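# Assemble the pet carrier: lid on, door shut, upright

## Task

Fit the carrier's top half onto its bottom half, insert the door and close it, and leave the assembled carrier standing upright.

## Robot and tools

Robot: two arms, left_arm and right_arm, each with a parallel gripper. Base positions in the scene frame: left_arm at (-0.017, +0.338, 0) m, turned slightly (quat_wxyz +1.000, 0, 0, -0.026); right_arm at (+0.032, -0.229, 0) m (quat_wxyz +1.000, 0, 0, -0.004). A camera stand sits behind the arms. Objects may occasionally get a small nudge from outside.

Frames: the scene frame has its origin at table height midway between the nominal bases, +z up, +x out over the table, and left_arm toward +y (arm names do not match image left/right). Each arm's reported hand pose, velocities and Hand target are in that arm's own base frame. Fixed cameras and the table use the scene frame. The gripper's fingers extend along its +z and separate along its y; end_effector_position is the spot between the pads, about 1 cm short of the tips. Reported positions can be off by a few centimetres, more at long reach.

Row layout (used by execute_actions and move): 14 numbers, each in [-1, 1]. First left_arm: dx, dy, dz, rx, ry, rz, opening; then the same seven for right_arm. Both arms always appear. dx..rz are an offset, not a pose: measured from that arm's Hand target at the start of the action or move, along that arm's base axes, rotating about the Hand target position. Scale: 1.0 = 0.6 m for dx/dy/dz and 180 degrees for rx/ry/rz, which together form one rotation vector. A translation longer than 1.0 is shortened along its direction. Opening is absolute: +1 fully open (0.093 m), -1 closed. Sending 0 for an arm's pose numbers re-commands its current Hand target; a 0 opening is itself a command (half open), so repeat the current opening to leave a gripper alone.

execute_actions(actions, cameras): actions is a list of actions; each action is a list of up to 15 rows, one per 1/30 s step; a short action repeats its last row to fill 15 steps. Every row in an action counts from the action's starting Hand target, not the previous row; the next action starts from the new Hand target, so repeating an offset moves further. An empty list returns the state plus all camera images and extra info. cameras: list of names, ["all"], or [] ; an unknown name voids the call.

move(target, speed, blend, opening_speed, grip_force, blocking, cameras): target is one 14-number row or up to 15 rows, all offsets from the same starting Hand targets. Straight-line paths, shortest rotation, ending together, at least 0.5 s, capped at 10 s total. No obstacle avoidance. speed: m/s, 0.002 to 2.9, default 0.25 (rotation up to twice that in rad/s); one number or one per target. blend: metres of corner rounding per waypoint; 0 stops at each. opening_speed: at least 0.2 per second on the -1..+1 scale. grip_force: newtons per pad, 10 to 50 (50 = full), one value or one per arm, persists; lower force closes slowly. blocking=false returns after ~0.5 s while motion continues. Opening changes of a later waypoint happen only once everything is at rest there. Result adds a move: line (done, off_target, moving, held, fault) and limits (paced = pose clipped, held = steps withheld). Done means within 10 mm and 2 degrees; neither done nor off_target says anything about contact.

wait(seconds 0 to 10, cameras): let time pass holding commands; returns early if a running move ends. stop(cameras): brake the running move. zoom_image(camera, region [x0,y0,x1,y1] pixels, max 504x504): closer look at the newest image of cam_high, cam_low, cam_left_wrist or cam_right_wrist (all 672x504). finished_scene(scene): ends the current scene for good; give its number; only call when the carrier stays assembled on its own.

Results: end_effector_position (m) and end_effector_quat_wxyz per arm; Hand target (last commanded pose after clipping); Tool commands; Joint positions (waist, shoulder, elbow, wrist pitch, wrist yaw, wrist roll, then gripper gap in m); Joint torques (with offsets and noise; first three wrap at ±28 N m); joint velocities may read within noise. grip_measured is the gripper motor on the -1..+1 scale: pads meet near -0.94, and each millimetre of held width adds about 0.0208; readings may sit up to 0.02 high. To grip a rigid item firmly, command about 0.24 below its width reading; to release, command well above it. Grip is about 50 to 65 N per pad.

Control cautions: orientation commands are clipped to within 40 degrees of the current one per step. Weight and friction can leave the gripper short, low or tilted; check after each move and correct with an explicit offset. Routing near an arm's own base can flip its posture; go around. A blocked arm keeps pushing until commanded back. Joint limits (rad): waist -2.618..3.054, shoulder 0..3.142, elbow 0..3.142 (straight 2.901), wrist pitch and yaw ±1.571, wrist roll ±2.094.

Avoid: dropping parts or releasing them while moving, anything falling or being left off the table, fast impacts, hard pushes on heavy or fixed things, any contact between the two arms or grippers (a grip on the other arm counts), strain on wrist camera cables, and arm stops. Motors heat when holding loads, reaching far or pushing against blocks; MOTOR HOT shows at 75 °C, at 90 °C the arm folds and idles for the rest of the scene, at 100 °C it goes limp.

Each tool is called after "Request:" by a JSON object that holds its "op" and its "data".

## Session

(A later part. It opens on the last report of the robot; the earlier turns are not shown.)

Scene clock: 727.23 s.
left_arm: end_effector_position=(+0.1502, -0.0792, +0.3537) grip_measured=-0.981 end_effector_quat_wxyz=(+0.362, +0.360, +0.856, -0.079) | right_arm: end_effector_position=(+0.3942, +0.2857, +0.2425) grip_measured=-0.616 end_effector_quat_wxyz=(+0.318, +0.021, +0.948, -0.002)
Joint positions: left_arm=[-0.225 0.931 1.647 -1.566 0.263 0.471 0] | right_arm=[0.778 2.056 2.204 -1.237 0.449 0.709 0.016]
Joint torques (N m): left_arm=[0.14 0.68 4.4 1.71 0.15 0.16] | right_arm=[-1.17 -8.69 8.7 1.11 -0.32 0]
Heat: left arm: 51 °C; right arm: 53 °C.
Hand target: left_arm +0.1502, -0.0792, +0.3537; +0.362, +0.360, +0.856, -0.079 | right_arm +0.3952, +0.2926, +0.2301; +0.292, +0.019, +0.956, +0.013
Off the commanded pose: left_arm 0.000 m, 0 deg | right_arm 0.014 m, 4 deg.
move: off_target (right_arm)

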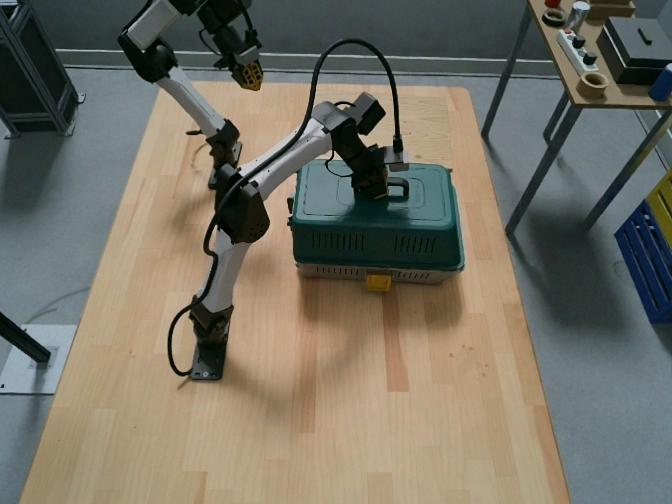

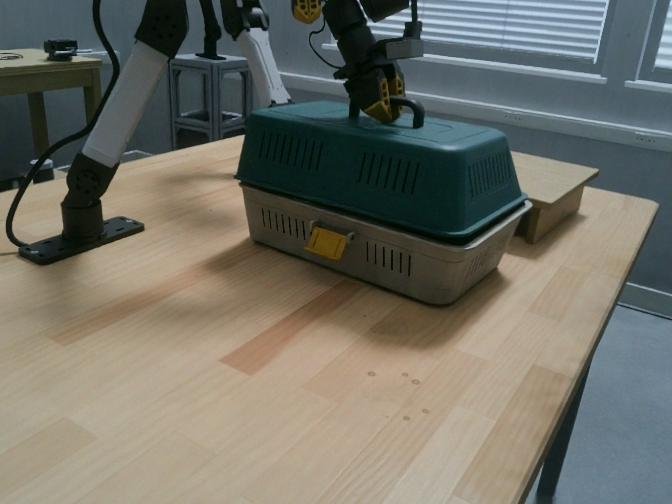

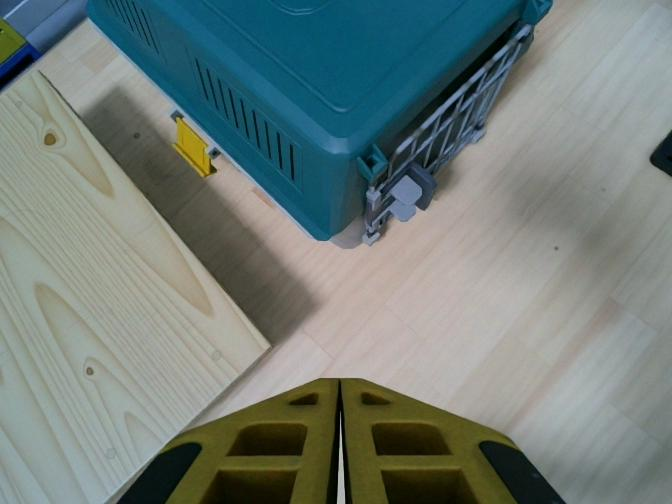

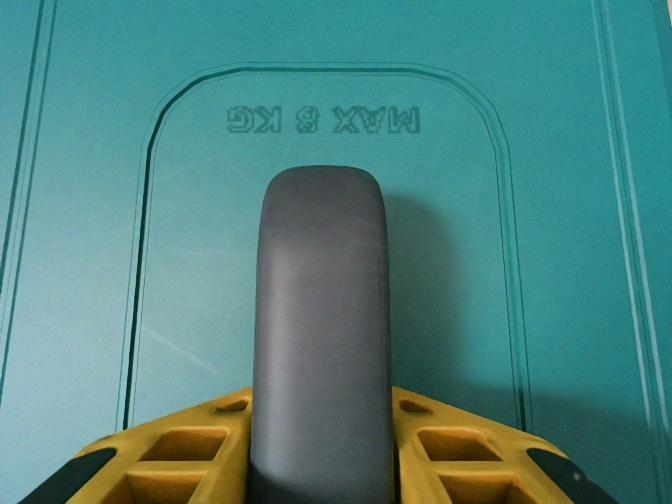

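Request:
{"op": "move", "data": {"target": [0.083,0.22,-0.18,-0.091,-0.106,0.029,-1,0,0,0,0,0,0,-1], "cameras": ["cam_left_wrist"], "speed": 0.15}}

Request:
{"op": "zoom_image", "data": {"camera": "cam_left_wrist", "region": [240, 0, 672, 320]}}

Scene clock: 736.83 s.
left_arm: end_effector_position=(+0.1996, +0.0532, +0.2428) grip_measured=-0.981 end_effector_quat_wxyz=(+0.536, +0.262, +0.796, -0.105) | right_arm: end_effector_position=(+0.3942, +0.2856, +0.2426) grip_measured=-0.616 end_effector_quat_wxyz=(+0.318, +0.021, +0.948, -0.001)
Joint positions: left_arm=[1.101 1.104 1.004 -1.564 1.153 1.797 0] | right_arm=[0.778 2.056 2.205 -1.237 0.449 0.709 0.016]
Joint torques (N m): left_arm=[0.36 -1.55 5.31 0.08 0.89 0.42] | right_arm=[-1.14 -8.65 8.75 1.1 -0.33 0.01]
Heat: left arm: 51 °C; right arm: 52 °C.
Hand target: left_arm +0.2001, +0.0527, +0.2458; +0.549, +0.274, +0.780, -0.122 | right_arm +0.3952, +0.2925, +0.2302; +0.292, +0.019, +0.956, +0.013
Off the commanded pose: left_arm 0.003 m, 3 deg | right_arm 0.014 m, 4 deg.
joint sent to its limit (left arm) — joint 4 (wrist pitch), lower limit. The joint targets still meet the commanded pose.
move: off_target (left_arm, right_arm)
Images, in order (width x height): cam_left_wrist 672x504.

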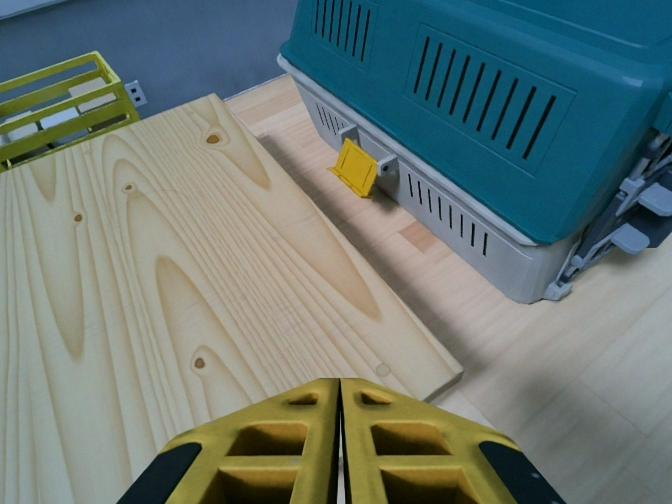

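Scaled by 1.167 from the camera's 672x504 image, which has a finer 960x720 frame.

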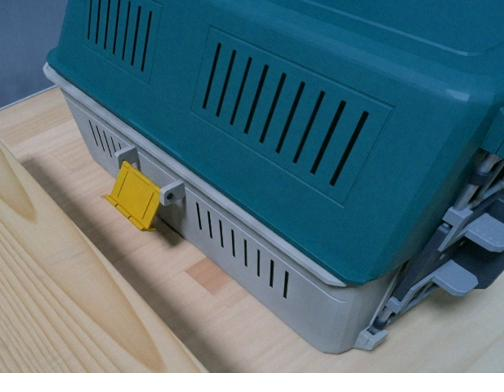

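Request:
{"op": "zoom_image", "data": {"camera": "cam_left_wrist", "region": [260, 20, 420, 180]}}

Request:
{"op": "zoom_image", "data": {"camera": "cam_left_wrist", "region": [420, 140, 600, 310]}}

Request:
{"op": "zoom_image", "data": {"camera": "cam_left_wrist", "region": [532, 80, 672, 310]}}

Scaled by 3.150 from the camera's 672x504 image, which has a finer 960x720 frame.

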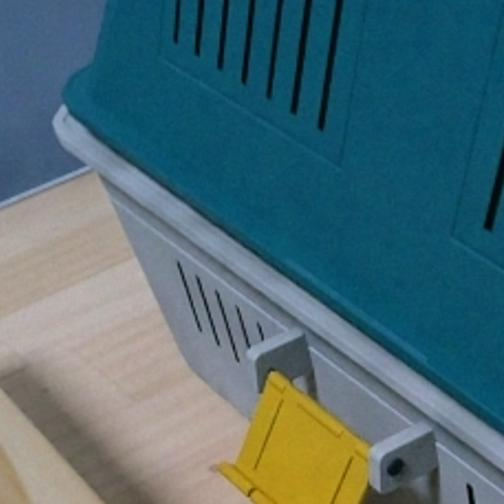

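Scaled by 2.800 from the camera's 672x504 image, which has a finer 960x720 frame.

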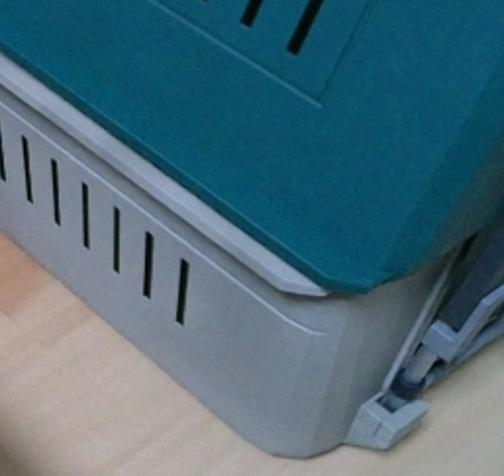

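Scaled by 2.191 from the camera's 672x504 image, which has a finer 960x720 frame.

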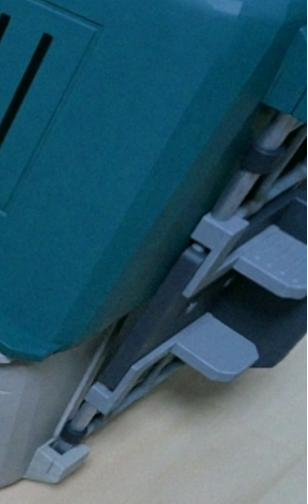

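Request:
{"op": "move", "data": {"target": [[0,0,0,0,0,0,-1,0.0,0.0,0.065,0.015,-0.025,0.0,-1],[0,0,0,0,0,0,-1,0.008,0.014,0.065,0.015,-0.025,0.0,-1]], "cameras": ["cam_left_wrist","cam_low"], "speed": 0.03}}

Request:
{"op": "zoom_image", "data": {"camera": "cam_low", "region": [190, 80, 540, 320]}}

Request:
{"op": "zoom_image", "data": {"camera": "cam_left_wrist", "region": [270, 0, 672, 310]}}

Request:
{"op": "zoom_image", "data": {"camera": "cam_left_wrist", "region": [532, 80, 672, 310]}}

Scene clock: 747.70 s.
left_arm: end_effector_position=(+0.1996, +0.0532, +0.2429) grip_measured=-0.981 end_effector_quat_wxyz=(+0.536, +0.262, +0.796, -0.105) | right_arm: end_effector_position=(+0.3946, +0.2911, +0.2474) grip_measured=-0.616 end_effector_quat_wxyz=(+0.305, +0.016, +0.952, +0.002)
Joint positions: left_arm=[1.101 1.104 1.004 -1.564 1.153 1.798 0] | right_arm=[0.778 2.116 2.333 -1.322 0.425 0.709 0.016]
Joint torques (N m): left_arm=[0.16 -1.63 5.34 0.1 0.88 0.42] | right_arm=[-0.01 -12.55 11.64 1.41 0.14 0.01]
Heat: left arm: 50 °C; right arm: 51 °C.
Hand target: left_arm +0.2001, +0.0527, +0.2458; +0.549, +0.274, +0.780, -0.122 | right_arm +0.4000, +0.3010, +0.2690; +0.328, +0.026, +0.944, +0.037
Off the commanded pose: left_arm 0.003 m, 3 deg | right_arm 0.024 m, 5 deg.
joint sent to its limit (left arm) — joint 4 (wrist pitch), lower limit. The joint targets still meet the commanded pose.
move: off_target (left_arm, right_arm)
Images, in order (width x height): cam_low 672x504, cam_left_wrist 672x504.

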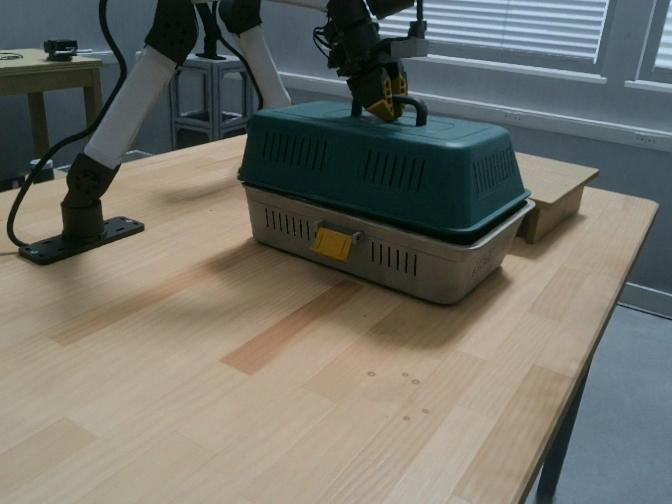

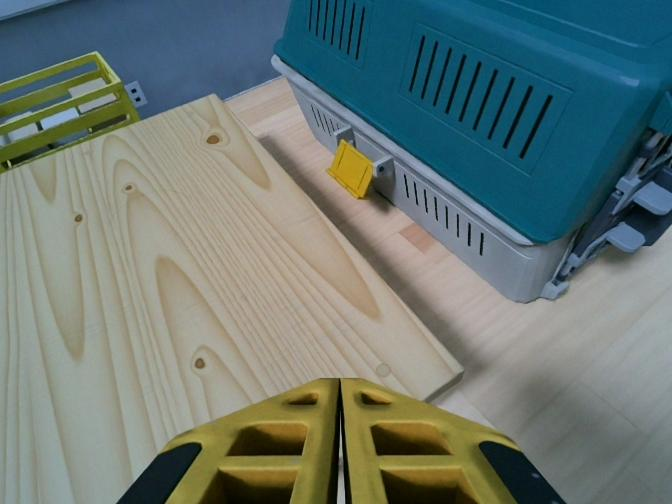

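Scaled by 1.440 from the camera's 672x504 image, which has a finer 960x720 frame.

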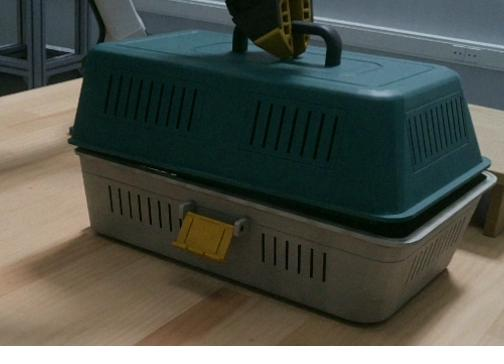

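Scaled by 1.254 from the camera's 672x504 image, which has a finer 960x720 frame.

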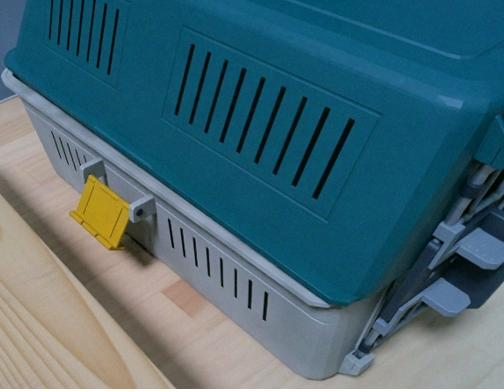

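Scaled by 2.191 from the camera's 672x504 image, which has a finer 960x720 frame.

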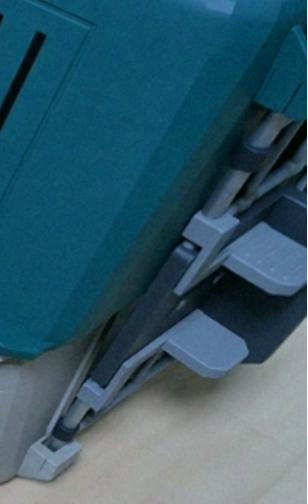

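Request:
{"op": "move", "data": {"target": [0,0,0,0,0,0,-1,-0.004,-0.012,-0.05,0.02,0.01,0.0,-1], "cameras": ["cam_left_wrist","cam_low"], "speed": 0.03}}

Request:
{"op": "zoom_image", "data": {"camera": "cam_low", "region": [190, 80, 540, 320]}}

Request:
{"op": "zoom_image", "data": {"camera": "cam_left_wrist", "region": [270, 0, 672, 310]}}

Scene clock: 756.13 s.
left_arm: end_effector_position=(+0.1996, +0.0532, +0.2429) grip_measured=-0.981 end_effector_quat_wxyz=(+0.536, +0.262, +0.796, -0.105) | right_arm: end_effector_position=(+0.3983, +0.2861, +0.2443) grip_measured=-0.616 end_effector_quat_wxyz=(+0.328, +0.024, +0.944, +0.025)
Joint positions: left_arm=[1.101 1.104 1.004 -1.564 1.153 1.798 0] | right_arm=[0.763 2.008 2.12 -1.143 0.418 0.696 0.016]
Joint torques (N m): left_arm=[0.25 -1.61 5.26 0.07 0.87 0.4] | right_arm=[-1.29 -12.3 4.75 1.61 -0.52 0.28]
Heat: left arm: 50 °C; right arm: 51 °C.
Hand target: left_arm +0.2001, +0.0527, +0.2458; +0.549, +0.274, +0.780, -0.122 | right_arm +0.3976, +0.2938, +0.2391; +0.312, +0.036, +0.947, +0.066
Off the commanded pose: left_arm 0.003 m, 3 deg | right_arm 0.009 m, 5 deg.
joint sent to its limit (left arm) — joint 4 (wrist pitch), lower limit. The joint targets still meet the commanded pose.
move: off_target (left_arm, right_arm)
Images, in order (width x height): cam_low 672x504, cam_left_wrist 672x504.

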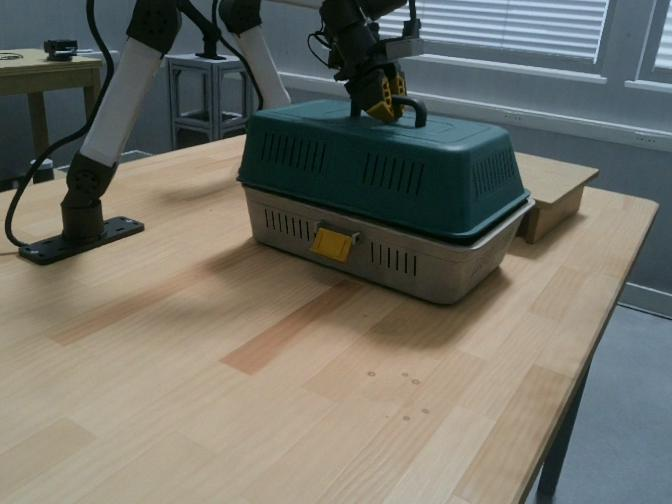

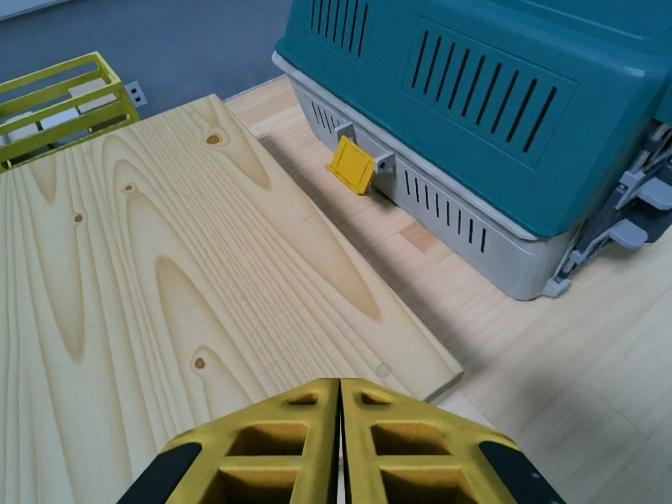

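Scaled by 1.440 from the camera's 672x504 image, which has a finer 960x720 frame.

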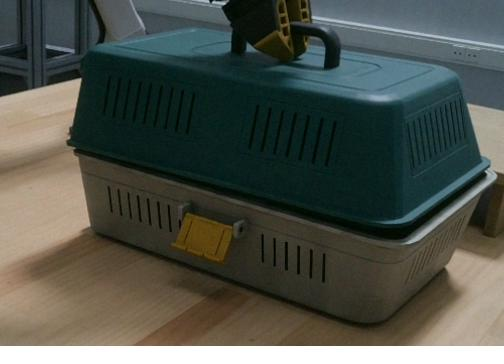

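Scaled by 1.254 from the camera's 672x504 image, which has a finer 960x720 frame.

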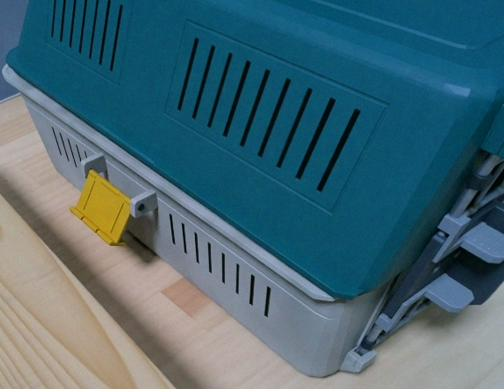

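Request:
{"op": "move", "data": {"target": [0,0,0,0,0,0,-1,0.0,0.0,0.075,0.0,-0.01,0.0,-1], "cameras": ["cam_left_wrist","cam_low","cam_high"], "speed": 0.03}}

Request:
{"op": "zoom_image", "data": {"camera": "cam_low", "region": [190, 80, 540, 320]}}

Request:
{"op": "zoom_image", "data": {"camera": "cam_left_wrist", "region": [270, 0, 672, 310]}}

Request:
{"op": "zoom_image", "data": {"camera": "cam_left_wrist", "region": [532, 80, 672, 310]}}

Scene clock: 773.10 s.
left_arm: end_effector_position=(+0.1996, +0.0532, +0.2429) grip_measured=-0.981 end_effector_quat_wxyz=(+0.536, +0.262, +0.796, -0.105) | right_arm: end_effector_position=(+0.3884, +0.2882, +0.2576) grip_measured=-0.616 end_effector_quat_wxyz=(+0.292, +0.019, +0.956, +0.037)
Joint positions: left_arm=[1.101 1.104 1.004 -1.564 1.153 1.798 0] | right_arm=[0.757 2.068 2.308 -1.315 0.347 0.709 0.016]
Joint torques (N m): left_arm=[0.24 -1.55 5.33 0.1 0.9 0.42] | right_arm=[-0.27 -12.62 11.56 1.55 0.35 0.07]
Heat: left arm: 50 °C; right arm: 50 °C.
Hand target: left_arm +0.2001, +0.0527, +0.2458; +0.549, +0.274, +0.780, -0.122 | right_arm +0.3976, +0.2938, +0.2842; +0.327, +0.035, +0.942, +0.066
Off the commanded pose: left_arm 0.003 m, 3 deg | right_arm 0.029 m, 6 deg.
joint sent to its limit (left arm) — joint 4 (wrist pitch), lower limit. The joint targets still meet the commanded pose.
move: off_target (left_arm, right_arm)
Images, in order (width x height): cam_high 672x504, cam_low 672x504, cam_left_wrist 672x504.

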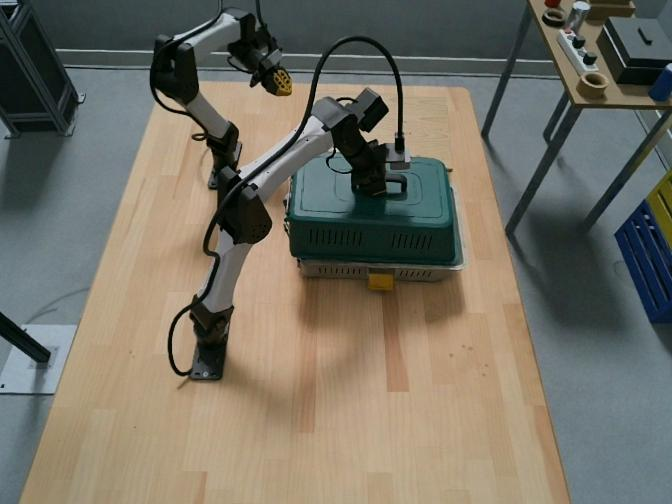

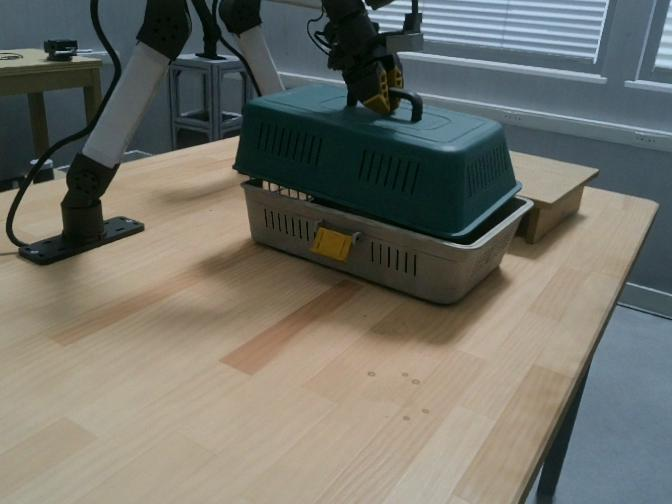

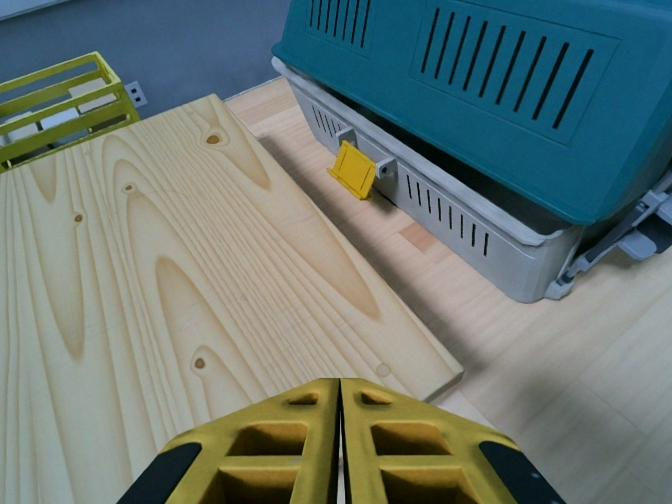

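Scaled by 1.440 from the camera's 672x504 image, which has a finer 960x720 frame.

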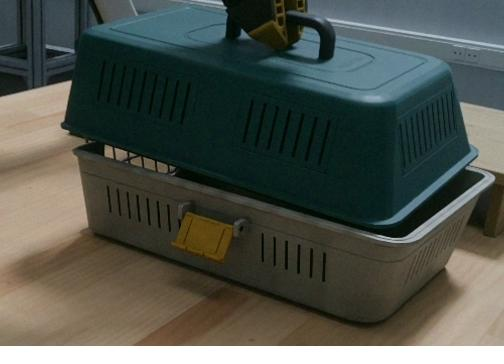

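Scaled by 1.254 from the camera's 672x504 image, which has a finer 960x720 frame.

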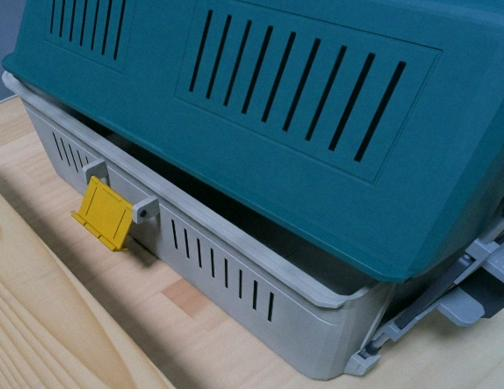

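Scaled by 2.191 from the camera's 672x504 image, which has a finer 960x720 frame.

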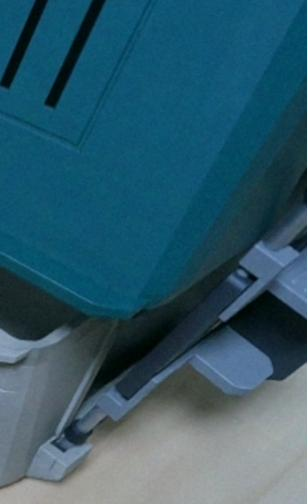

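Request:
{"op": "move", "data": {"target": [-0.083,-0.22,0.18,0.091,0.106,-0.029,-1,0,0,0,0,0,0,-1], "cameras": ["cam_left_wrist"], "speed": 0.15}}

Request:
{"op": "zoom_image", "data": {"camera": "cam_left_wrist", "region": [350, 120, 470, 260]}}

Request:
{"op": "zoom_image", "data": {"camera": "cam_left_wrist", "region": [500, 0, 600, 100]}}

Scene clock: 778.53 s.
left_arm: end_effector_position=(+0.1480, -0.0795, +0.3475) grip_measured=-0.981 end_effector_quat_wxyz=(+0.356, +0.365, +0.856, -0.082) | right_arm: end_effector_position=(+0.3884, +0.2882, +0.2576) grip_measured=-0.616 end_effector_quat_wxyz=(+0.292, +0.019, +0.956, +0.037)
Joint positions: left_arm=[-0.214 0.921 1.621 -1.568 0.279 0.49 0] | right_arm=[0.757 2.068 2.308 -1.315 0.347 0.709 0.016]
Joint torques (N m): left_arm=[-0.38 1.52 6.78 1.7 0.07 0] | right_arm=[-0.25 -12.64 11.54 1.54 0.36 0.07]
Heat: left arm: 50 °C; right arm: 52 °C.
Hand target: left_arm +0.1503, -0.0792, +0.3538; +0.362, +0.360, +0.856, -0.079 | right_arm +0.3976, +0.2938, +0.2842; +0.327, +0.035, +0.942, +0.066
Off the commanded pose: left_arm 0.007 m, 1 deg | right_arm 0.029 m, 6 deg.
move: off_target (right_arm)
Images, in order (width x height): cam_left_wrist 672x504.

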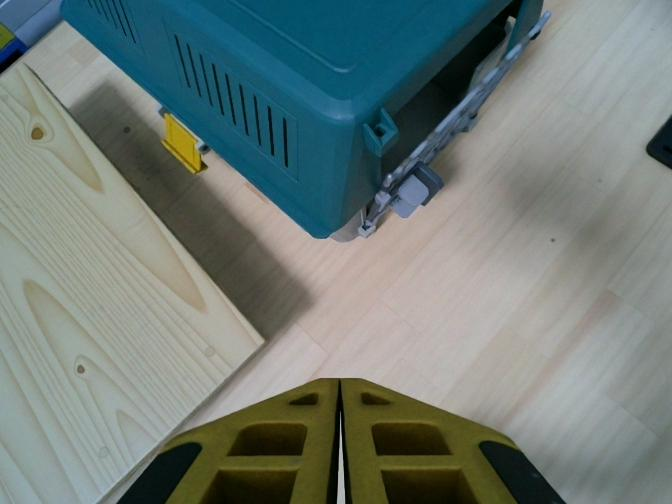

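Scaled by 3.600 from the camera's 672x504 image, which has a finer 960x720 frame.

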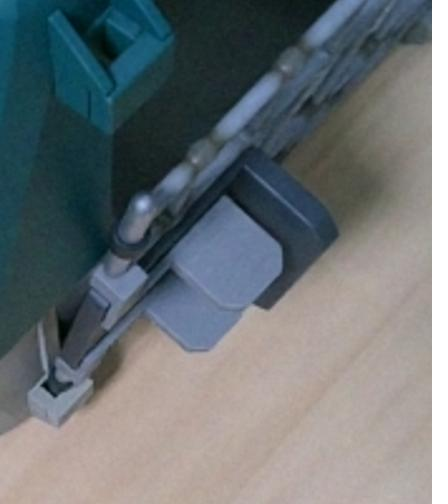

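Scaled by 5.040 from the camera's 672x504 image, which has a finer 960x720 frame.

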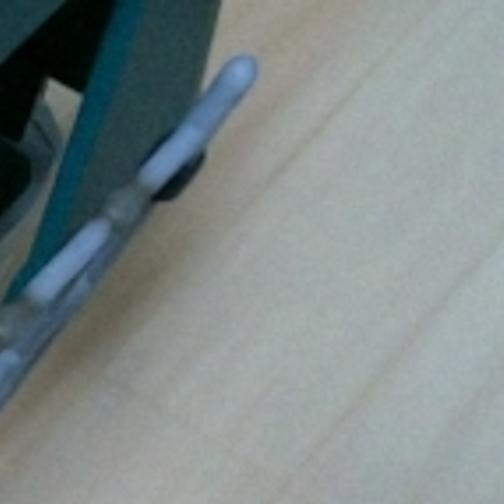

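Request:
{"op": "move", "data": {"target": [[0,0,0,0,0,0,-1,0.0,0.0,0.09,-0.01,0.0,0.0,-1],[0,0,0,0,0,0,-1,0.03,-0.05,0.13,-0.03,0.0,0.0,-1]], "cameras": ["all"], "speed": 0.06}}

Request:
{"op": "zoom_image", "data": {"camera": "cam_left_wrist", "region": [350, 120, 470, 260]}}

Request:
{"op": "zoom_image", "data": {"camera": "cam_left_wrist", "region": [450, 0, 600, 150]}}

Scene clock: 804.57 s.
left_arm: end_effector_position=(+0.1481, -0.0794, +0.3475) grip_measured=-0.981 end_effector_quat_wxyz=(+0.356, +0.365, +0.857, -0.082) | right_arm: end_effector_position=(+0.4096, +0.2678, +0.3039) grip_measured=-0.616 end_effector_quat_wxyz=(+0.323, -0.010, +0.946, +0.023)
Joint positions: left_arm=[-0.214 0.921 1.621 -1.568 0.278 0.489 0] | right_arm=[0.702 2.258 2.823 -1.573 0.364 0.574 0.016]
Joint torques (N m): left_arm=[-0.4 1.52 6.58 1.68 0.06 0.01] | right_arm=[-0.66 -18.85 9.87 1.95 0.51 -0.15]
Heat: left arm: 51 °C; right arm: 56 °C.
Hand target: left_arm +0.1503, -0.0792, +0.3538; +0.362, +0.360, +0.856, -0.079 | right_arm +0.4157, +0.2637, +0.3620; +0.328, +0.020, +0.944, +0.022
Off the commanded pose: left_arm 0.007 m, 1 deg | right_arm 0.059 m, 4 deg.
elbow stopped short (right arm): the move would have taken joint 3 (elbow) straighter than the controller allows.
joint read past its limit (right arm) — joint 4 (wrist pitch), lower limit.
move: off_target (right_arm)

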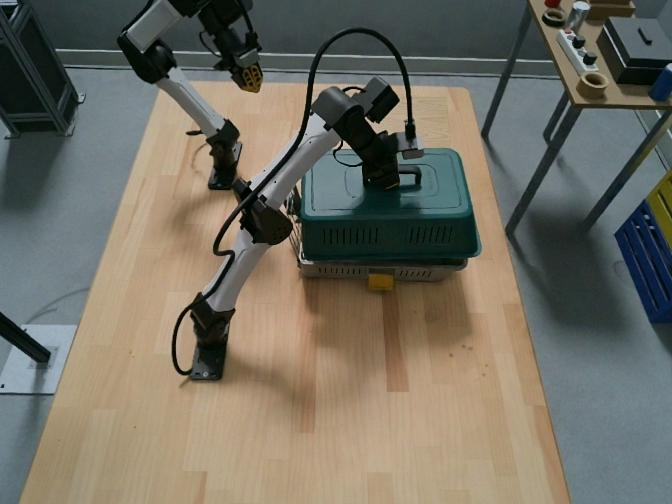

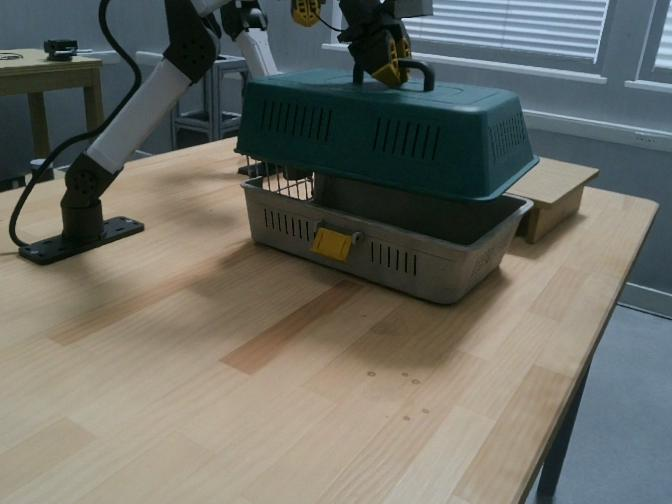

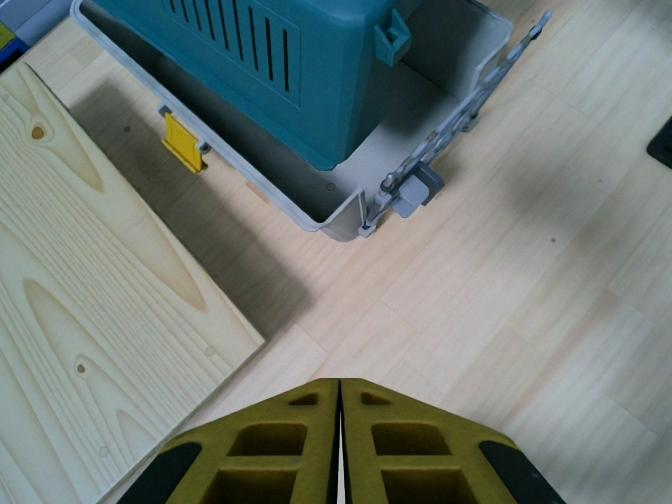

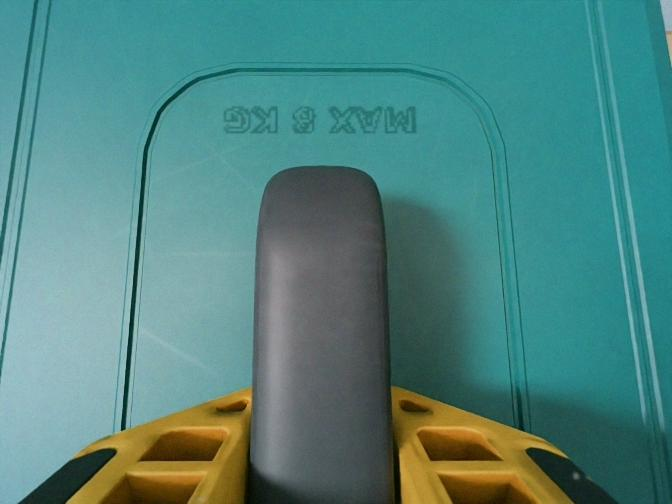

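Scaled by 3.600 from the camera's 672x504 image, which has a finer 960x720 frame.

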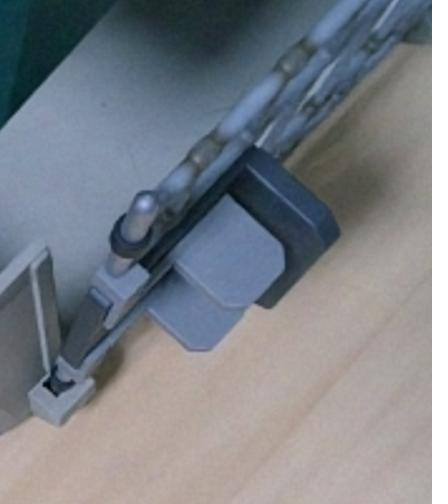

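Scaled by 3.360 from the camera's 672x504 image, which has a finer 960x720 frame.

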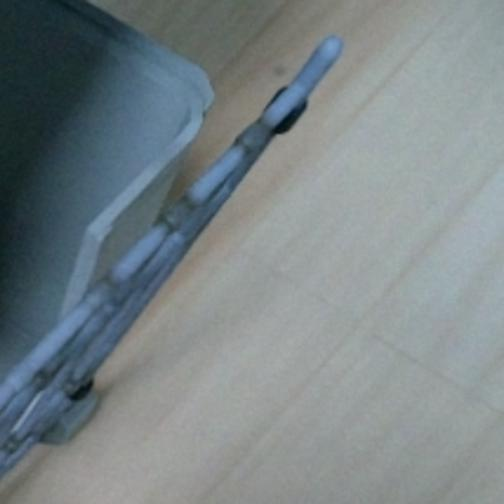

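Request:
{"op": "move", "data": {"target": [[-0.05,-0.167,-0.157,0.0046,0.059,-0.037,-1,0,0,-0.05,0,0,0,-1],[0.0,-0.227,-0.293,0.0046,0.059,-0.037,-1,0,0,-0.05,0,0,0,-1],[0.1,-0.227,-0.293,0.0046,0.059,-0.037,-1,0,0,-0.05,0,0,0,-1]], "cameras": ["cam_left_wrist","cam_low"], "speed": [0.15,0.12,0.05], "blend": [0.02,0.01,0]}}

Scene clock: 814.20 s.
left_arm: end_effector_position=(+0.2009, -0.2056, +0.1628) grip_measured=-0.981 end_effector_quat_wxyz=(+0.250, +0.399, +0.875, -0.114) | right_arm: end_effector_position=(+0.4066, +0.2651, +0.3067) grip_measured=-0.616 end_effector_quat_wxyz=(+0.322, -0.008, +0.946, +0.023)
Joint positions: left_arm=[-0.77 1.133 0.957 -0.84 0.046 0.073 0] | right_arm=[0.702 2.249 2.823 -1.585 0.364 0.579 0.016]
Joint torques (N m): left_arm=[0.47 -2.59 9.72 1.75 0.17 0.33] | right_arm=[-0.79 -12.89 9.8 1.69 0.48 0.06]
Heat: left arm: 52 °C; right arm: 58 °C.
Hand target: left_arm +0.2102, -0.2154, +0.1778; +0.273, +0.403, +0.864, -0.126 | right_arm +0.4157, +0.2638, +0.3320; +0.328, +0.020, +0.944, +0.022
Off the commanded pose: left_arm 0.020 m, 3 deg | right_arm 0.027 m, 3 deg.
elbow stopped short (right arm): the move would have taken joint 3 (elbow) straighter than the controller allows.
joint read past its limit (right arm) — joint 4 (wrist pitch), lower limit.
move: off_target (left_arm, right_arm)
Images, in order (width x height): cam_low 672x504, cam_left_wrist 672x504.

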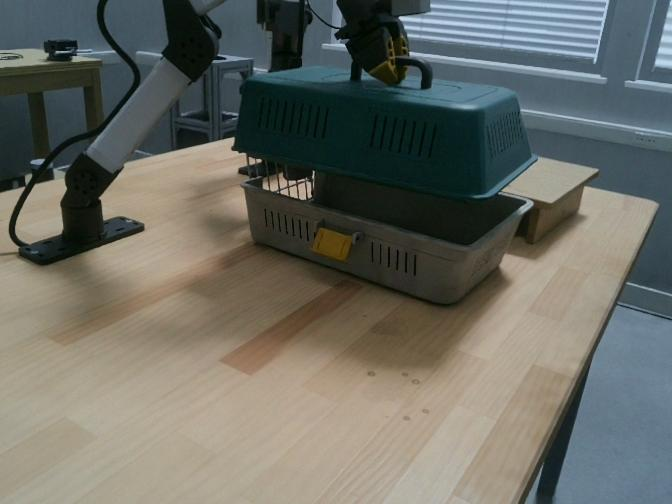

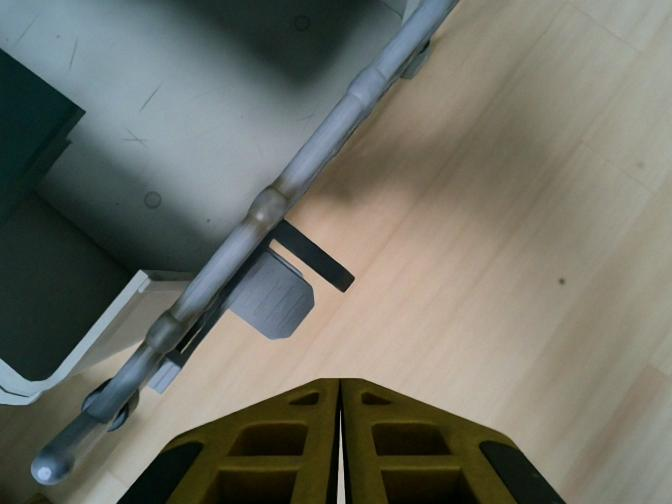

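Request:
{"op": "move", "data": {"target": [0.07,0,0.0,0,0,0,-1,0,0,0,0,0,0,-1], "cameras": ["cam_left_wrist","cam_low","cam_high"], "speed": 0.04}}

Request:
{"op": "zoom_image", "data": {"camera": "cam_low", "region": [220, 80, 350, 220]}}

Scene clock: 817.90 s.
left_arm: end_effector_position=(+0.2299, -0.2054, +0.1579) grip_measured=-0.981 end_effector_quat_wxyz=(+0.230, +0.410, +0.874, -0.122) | right_arm: end_effector_position=(+0.4203, +0.2544, +0.3137) grip_measured=-0.616 end_effector_quat_wxyz=(+0.348, +0.015, +0.937, +0.012)
Joint positions: left_arm=[-0.656 1.253 1.029 -0.836 0.134 0.186 0] | right_arm=[0.683 2.249 2.823 -1.55 0.414 0.587 0.016]
Joint torques (N m): left_arm=[1.29 -3.33 10.7 1.98 0.07 0.21] | right_arm=[0.98 -12.88 9.87 1.44 0.01 -0.06]
Heat: left arm: 53 °C; right arm: 57 °C.
Hand target: left_arm +0.2522, -0.2154, +0.1780; +0.274, +0.403, +0.864, -0.126 | right_arm +0.4156, +0.2638, +0.3320; +0.328, +0.020, +0.944, +0.022
Off the commanded pose: left_arm 0.032 m, 5 deg | right_arm 0.021 m, 3 deg.
elbow stopped short (right arm): the move would have taken joint 3 (elbow) straighter than the controller allows.
move: off_target (left_arm, right_arm)
Images, in order (width x height): cam_high 672x504, cam_low 672x504, cam_left_wrist 672x504.

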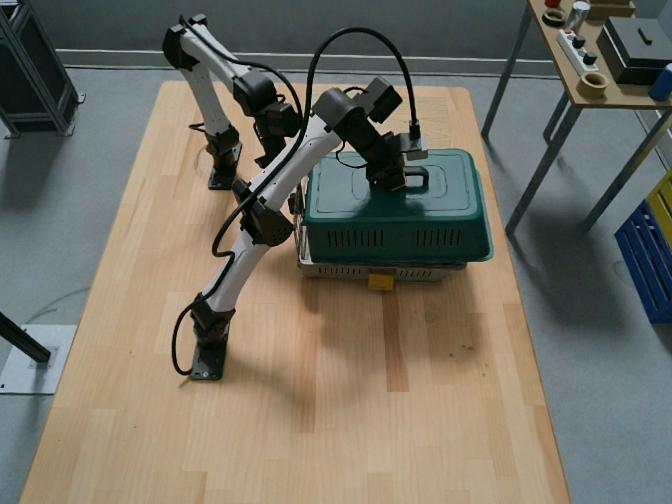

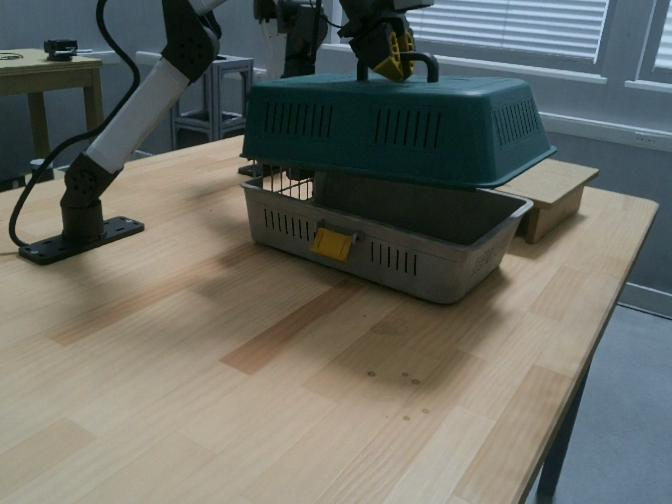

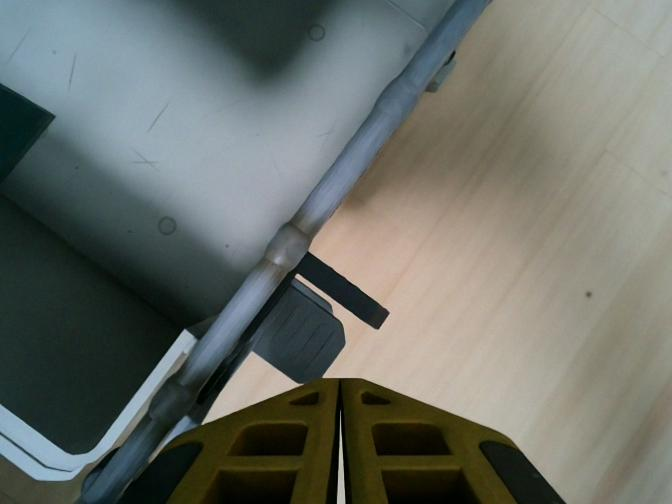

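Scaled by 3.600 from the camera's 672x504 image, which has a finer 960x720 frame.

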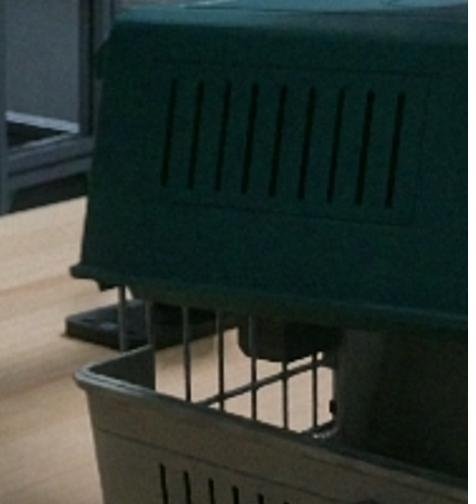

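Request:
{"op": "move", "data": {"target": [[-0.17,0.0,0,0,0,0.0,-1,0,0,0,0,0,0,-1],[-0.17,0.06,0.1,0,0,0.0,-1,0,0,0,0,0,0,-1]], "cameras": ["cam_left_wrist","cam_high","cam_low"], "speed": [0.04,0.12]}}

Scene clock: 830.53 s.
left_arm: end_effector_position=(+0.1500, -0.1778, +0.2259) grip_measured=-0.981 end_effector_quat_wxyz=(+0.261, +0.398, +0.871, -0.117) | right_arm: end_effector_position=(+0.4103, +0.2593, +0.3073) grip_measured=-0.616 end_effector_quat_wxyz=(+0.325, +0.002, +0.945, +0.019)
Joint positions: left_arm=[-0.883 0.957 1.122 -1.156 -0.018 -0.02 0] | right_arm=[0.691 2.249 2.823 -1.584 0.374 0.587 0.016]
Joint torques (N m): left_arm=[0.61 -2.06 8.81 1.39 0.12 0.38] | right_arm=[0.21 -12.89 9.81 1.7 0.37 -0.02]
Heat: left arm: 55 °C; right arm: 55 °C.
Hand target: left_arm +0.1503, -0.1794, +0.2379; +0.274, +0.403, +0.864, -0.126 | right_arm +0.4157, +0.2638, +0.3320; +0.328, +0.020, +0.944, +0.022
Off the commanded pose: left_arm 0.012 m, 2 deg | right_arm 0.026 m, 2 deg.
elbow stopped short (right arm): the move would have taken joint 3 (elbow) straighter than the controller allows.
joint read past its limit (right arm) — joint 4 (wrist pitch), lower limit.
move: off_target (left_arm, right_arm)
Images, in order (width x height): cam_high 672x504, cam_low 672x504, cam_left_wrist 672x504.

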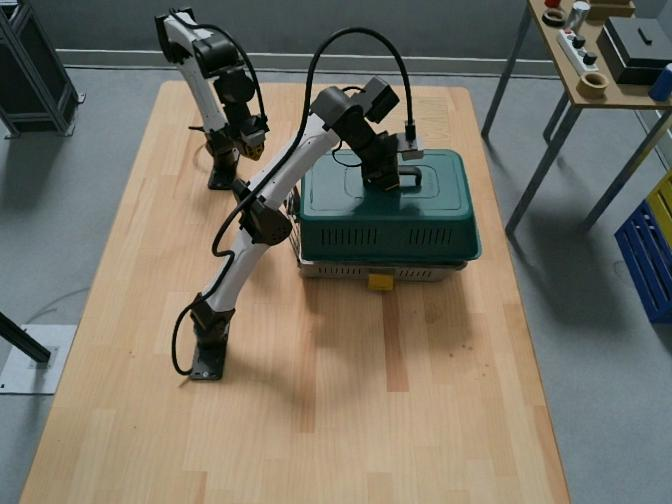

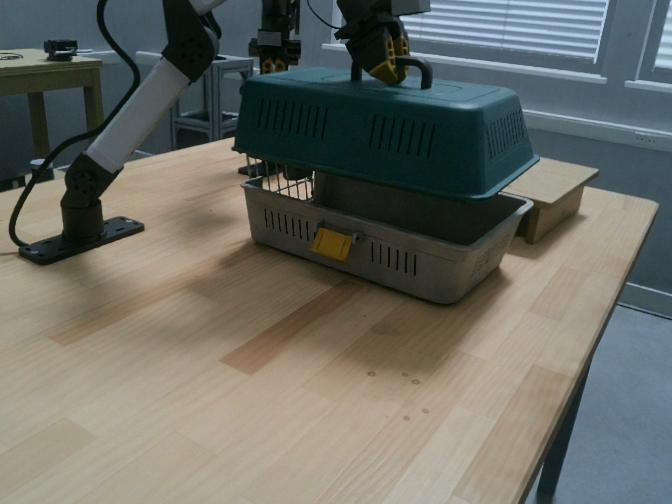

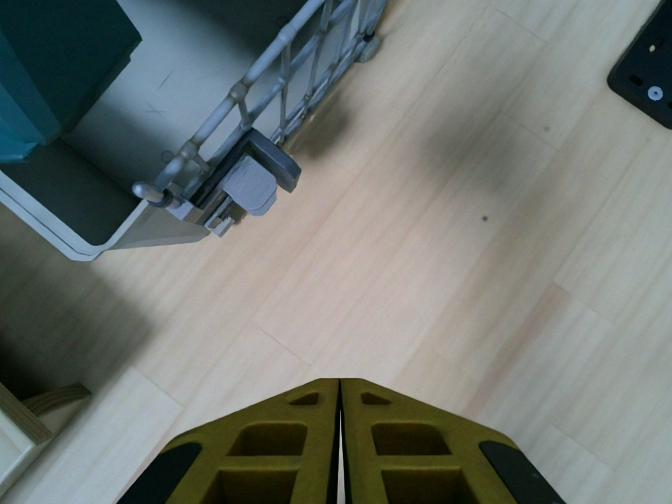

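Request:
{"op": "move", "data": {"target": [0.0,0.167,0.193,0,0,0.0,-1,0,0,0,0,0,0,-1], "cameras": ["cam_left_wrist"], "speed": 0.12}}

Request:
{"op": "zoom_image", "data": {"camera": "cam_left_wrist", "region": [330, 0, 630, 280]}}

Scene clock: 837.83 s.
left_arm: end_effector_position=(+0.1521, -0.0783, +0.3476) grip_measured=-0.981 end_effector_quat_wxyz=(+0.354, +0.362, +0.858, -0.080) | right_arm: end_effector_position=(+0.4103, +0.2593, +0.3073) grip_measured=-0.616 end_effector_quat_wxyz=(+0.325, +0.002, +0.945, +0.019)
Joint positions: left_arm=[-0.199 0.933 1.626 -1.566 0.281 0.496 0] | right_arm=[0.691 2.249 2.823 -1.584 0.374 0.587 0.016]
Joint torques (N m): left_arm=[0.5 0.75 6.16 1.66 0.34 0.36] | right_arm=[0.23 -12.86 9.8 1.7 0.38 -0.03]
Heat: left arm: 56 °C; right arm: 55 °C.
Hand target: left_arm +0.1503, -0.0792, +0.3538; +0.274, +0.403, +0.864, -0.126 | right_arm +0.4157, +0.2638, +0.3320; +0.328, +0.020, +0.944, +0.022
Off the commanded pose: left_arm 0.006 m, 12 deg | right_arm 0.026 m, 2 deg.
elbow stopped short (right arm): the move would have taken joint 3 (elbow) straighter than the controller allows.
joint read past its limit (right arm) — joint 4 (wrist pitch), lower limit.
joint sent to its limit (left arm) — joint 4 (wrist pitch), lower limit. The joint targets are off in orientation, not in position.
move: off_target (left_arm, right_arm)
Images, in order (width x height): cam_left_wrist 672x504.

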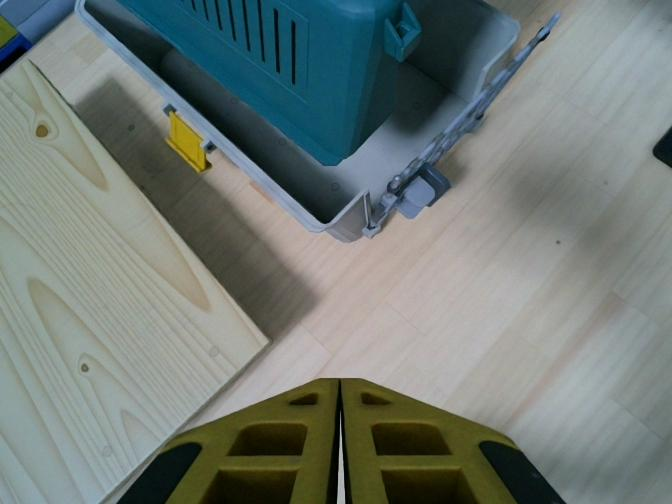

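Scaled by 1.680 from the camera's 672x504 image, which has a finer 960x720 frame.

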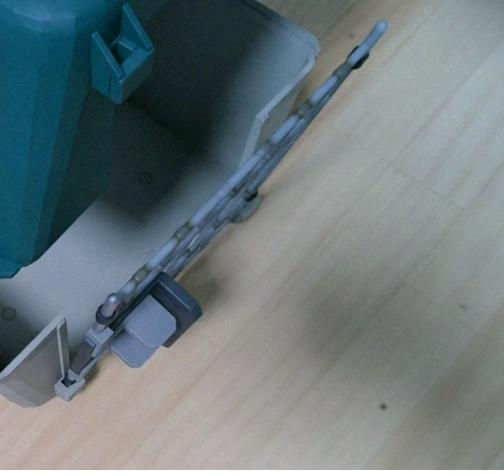

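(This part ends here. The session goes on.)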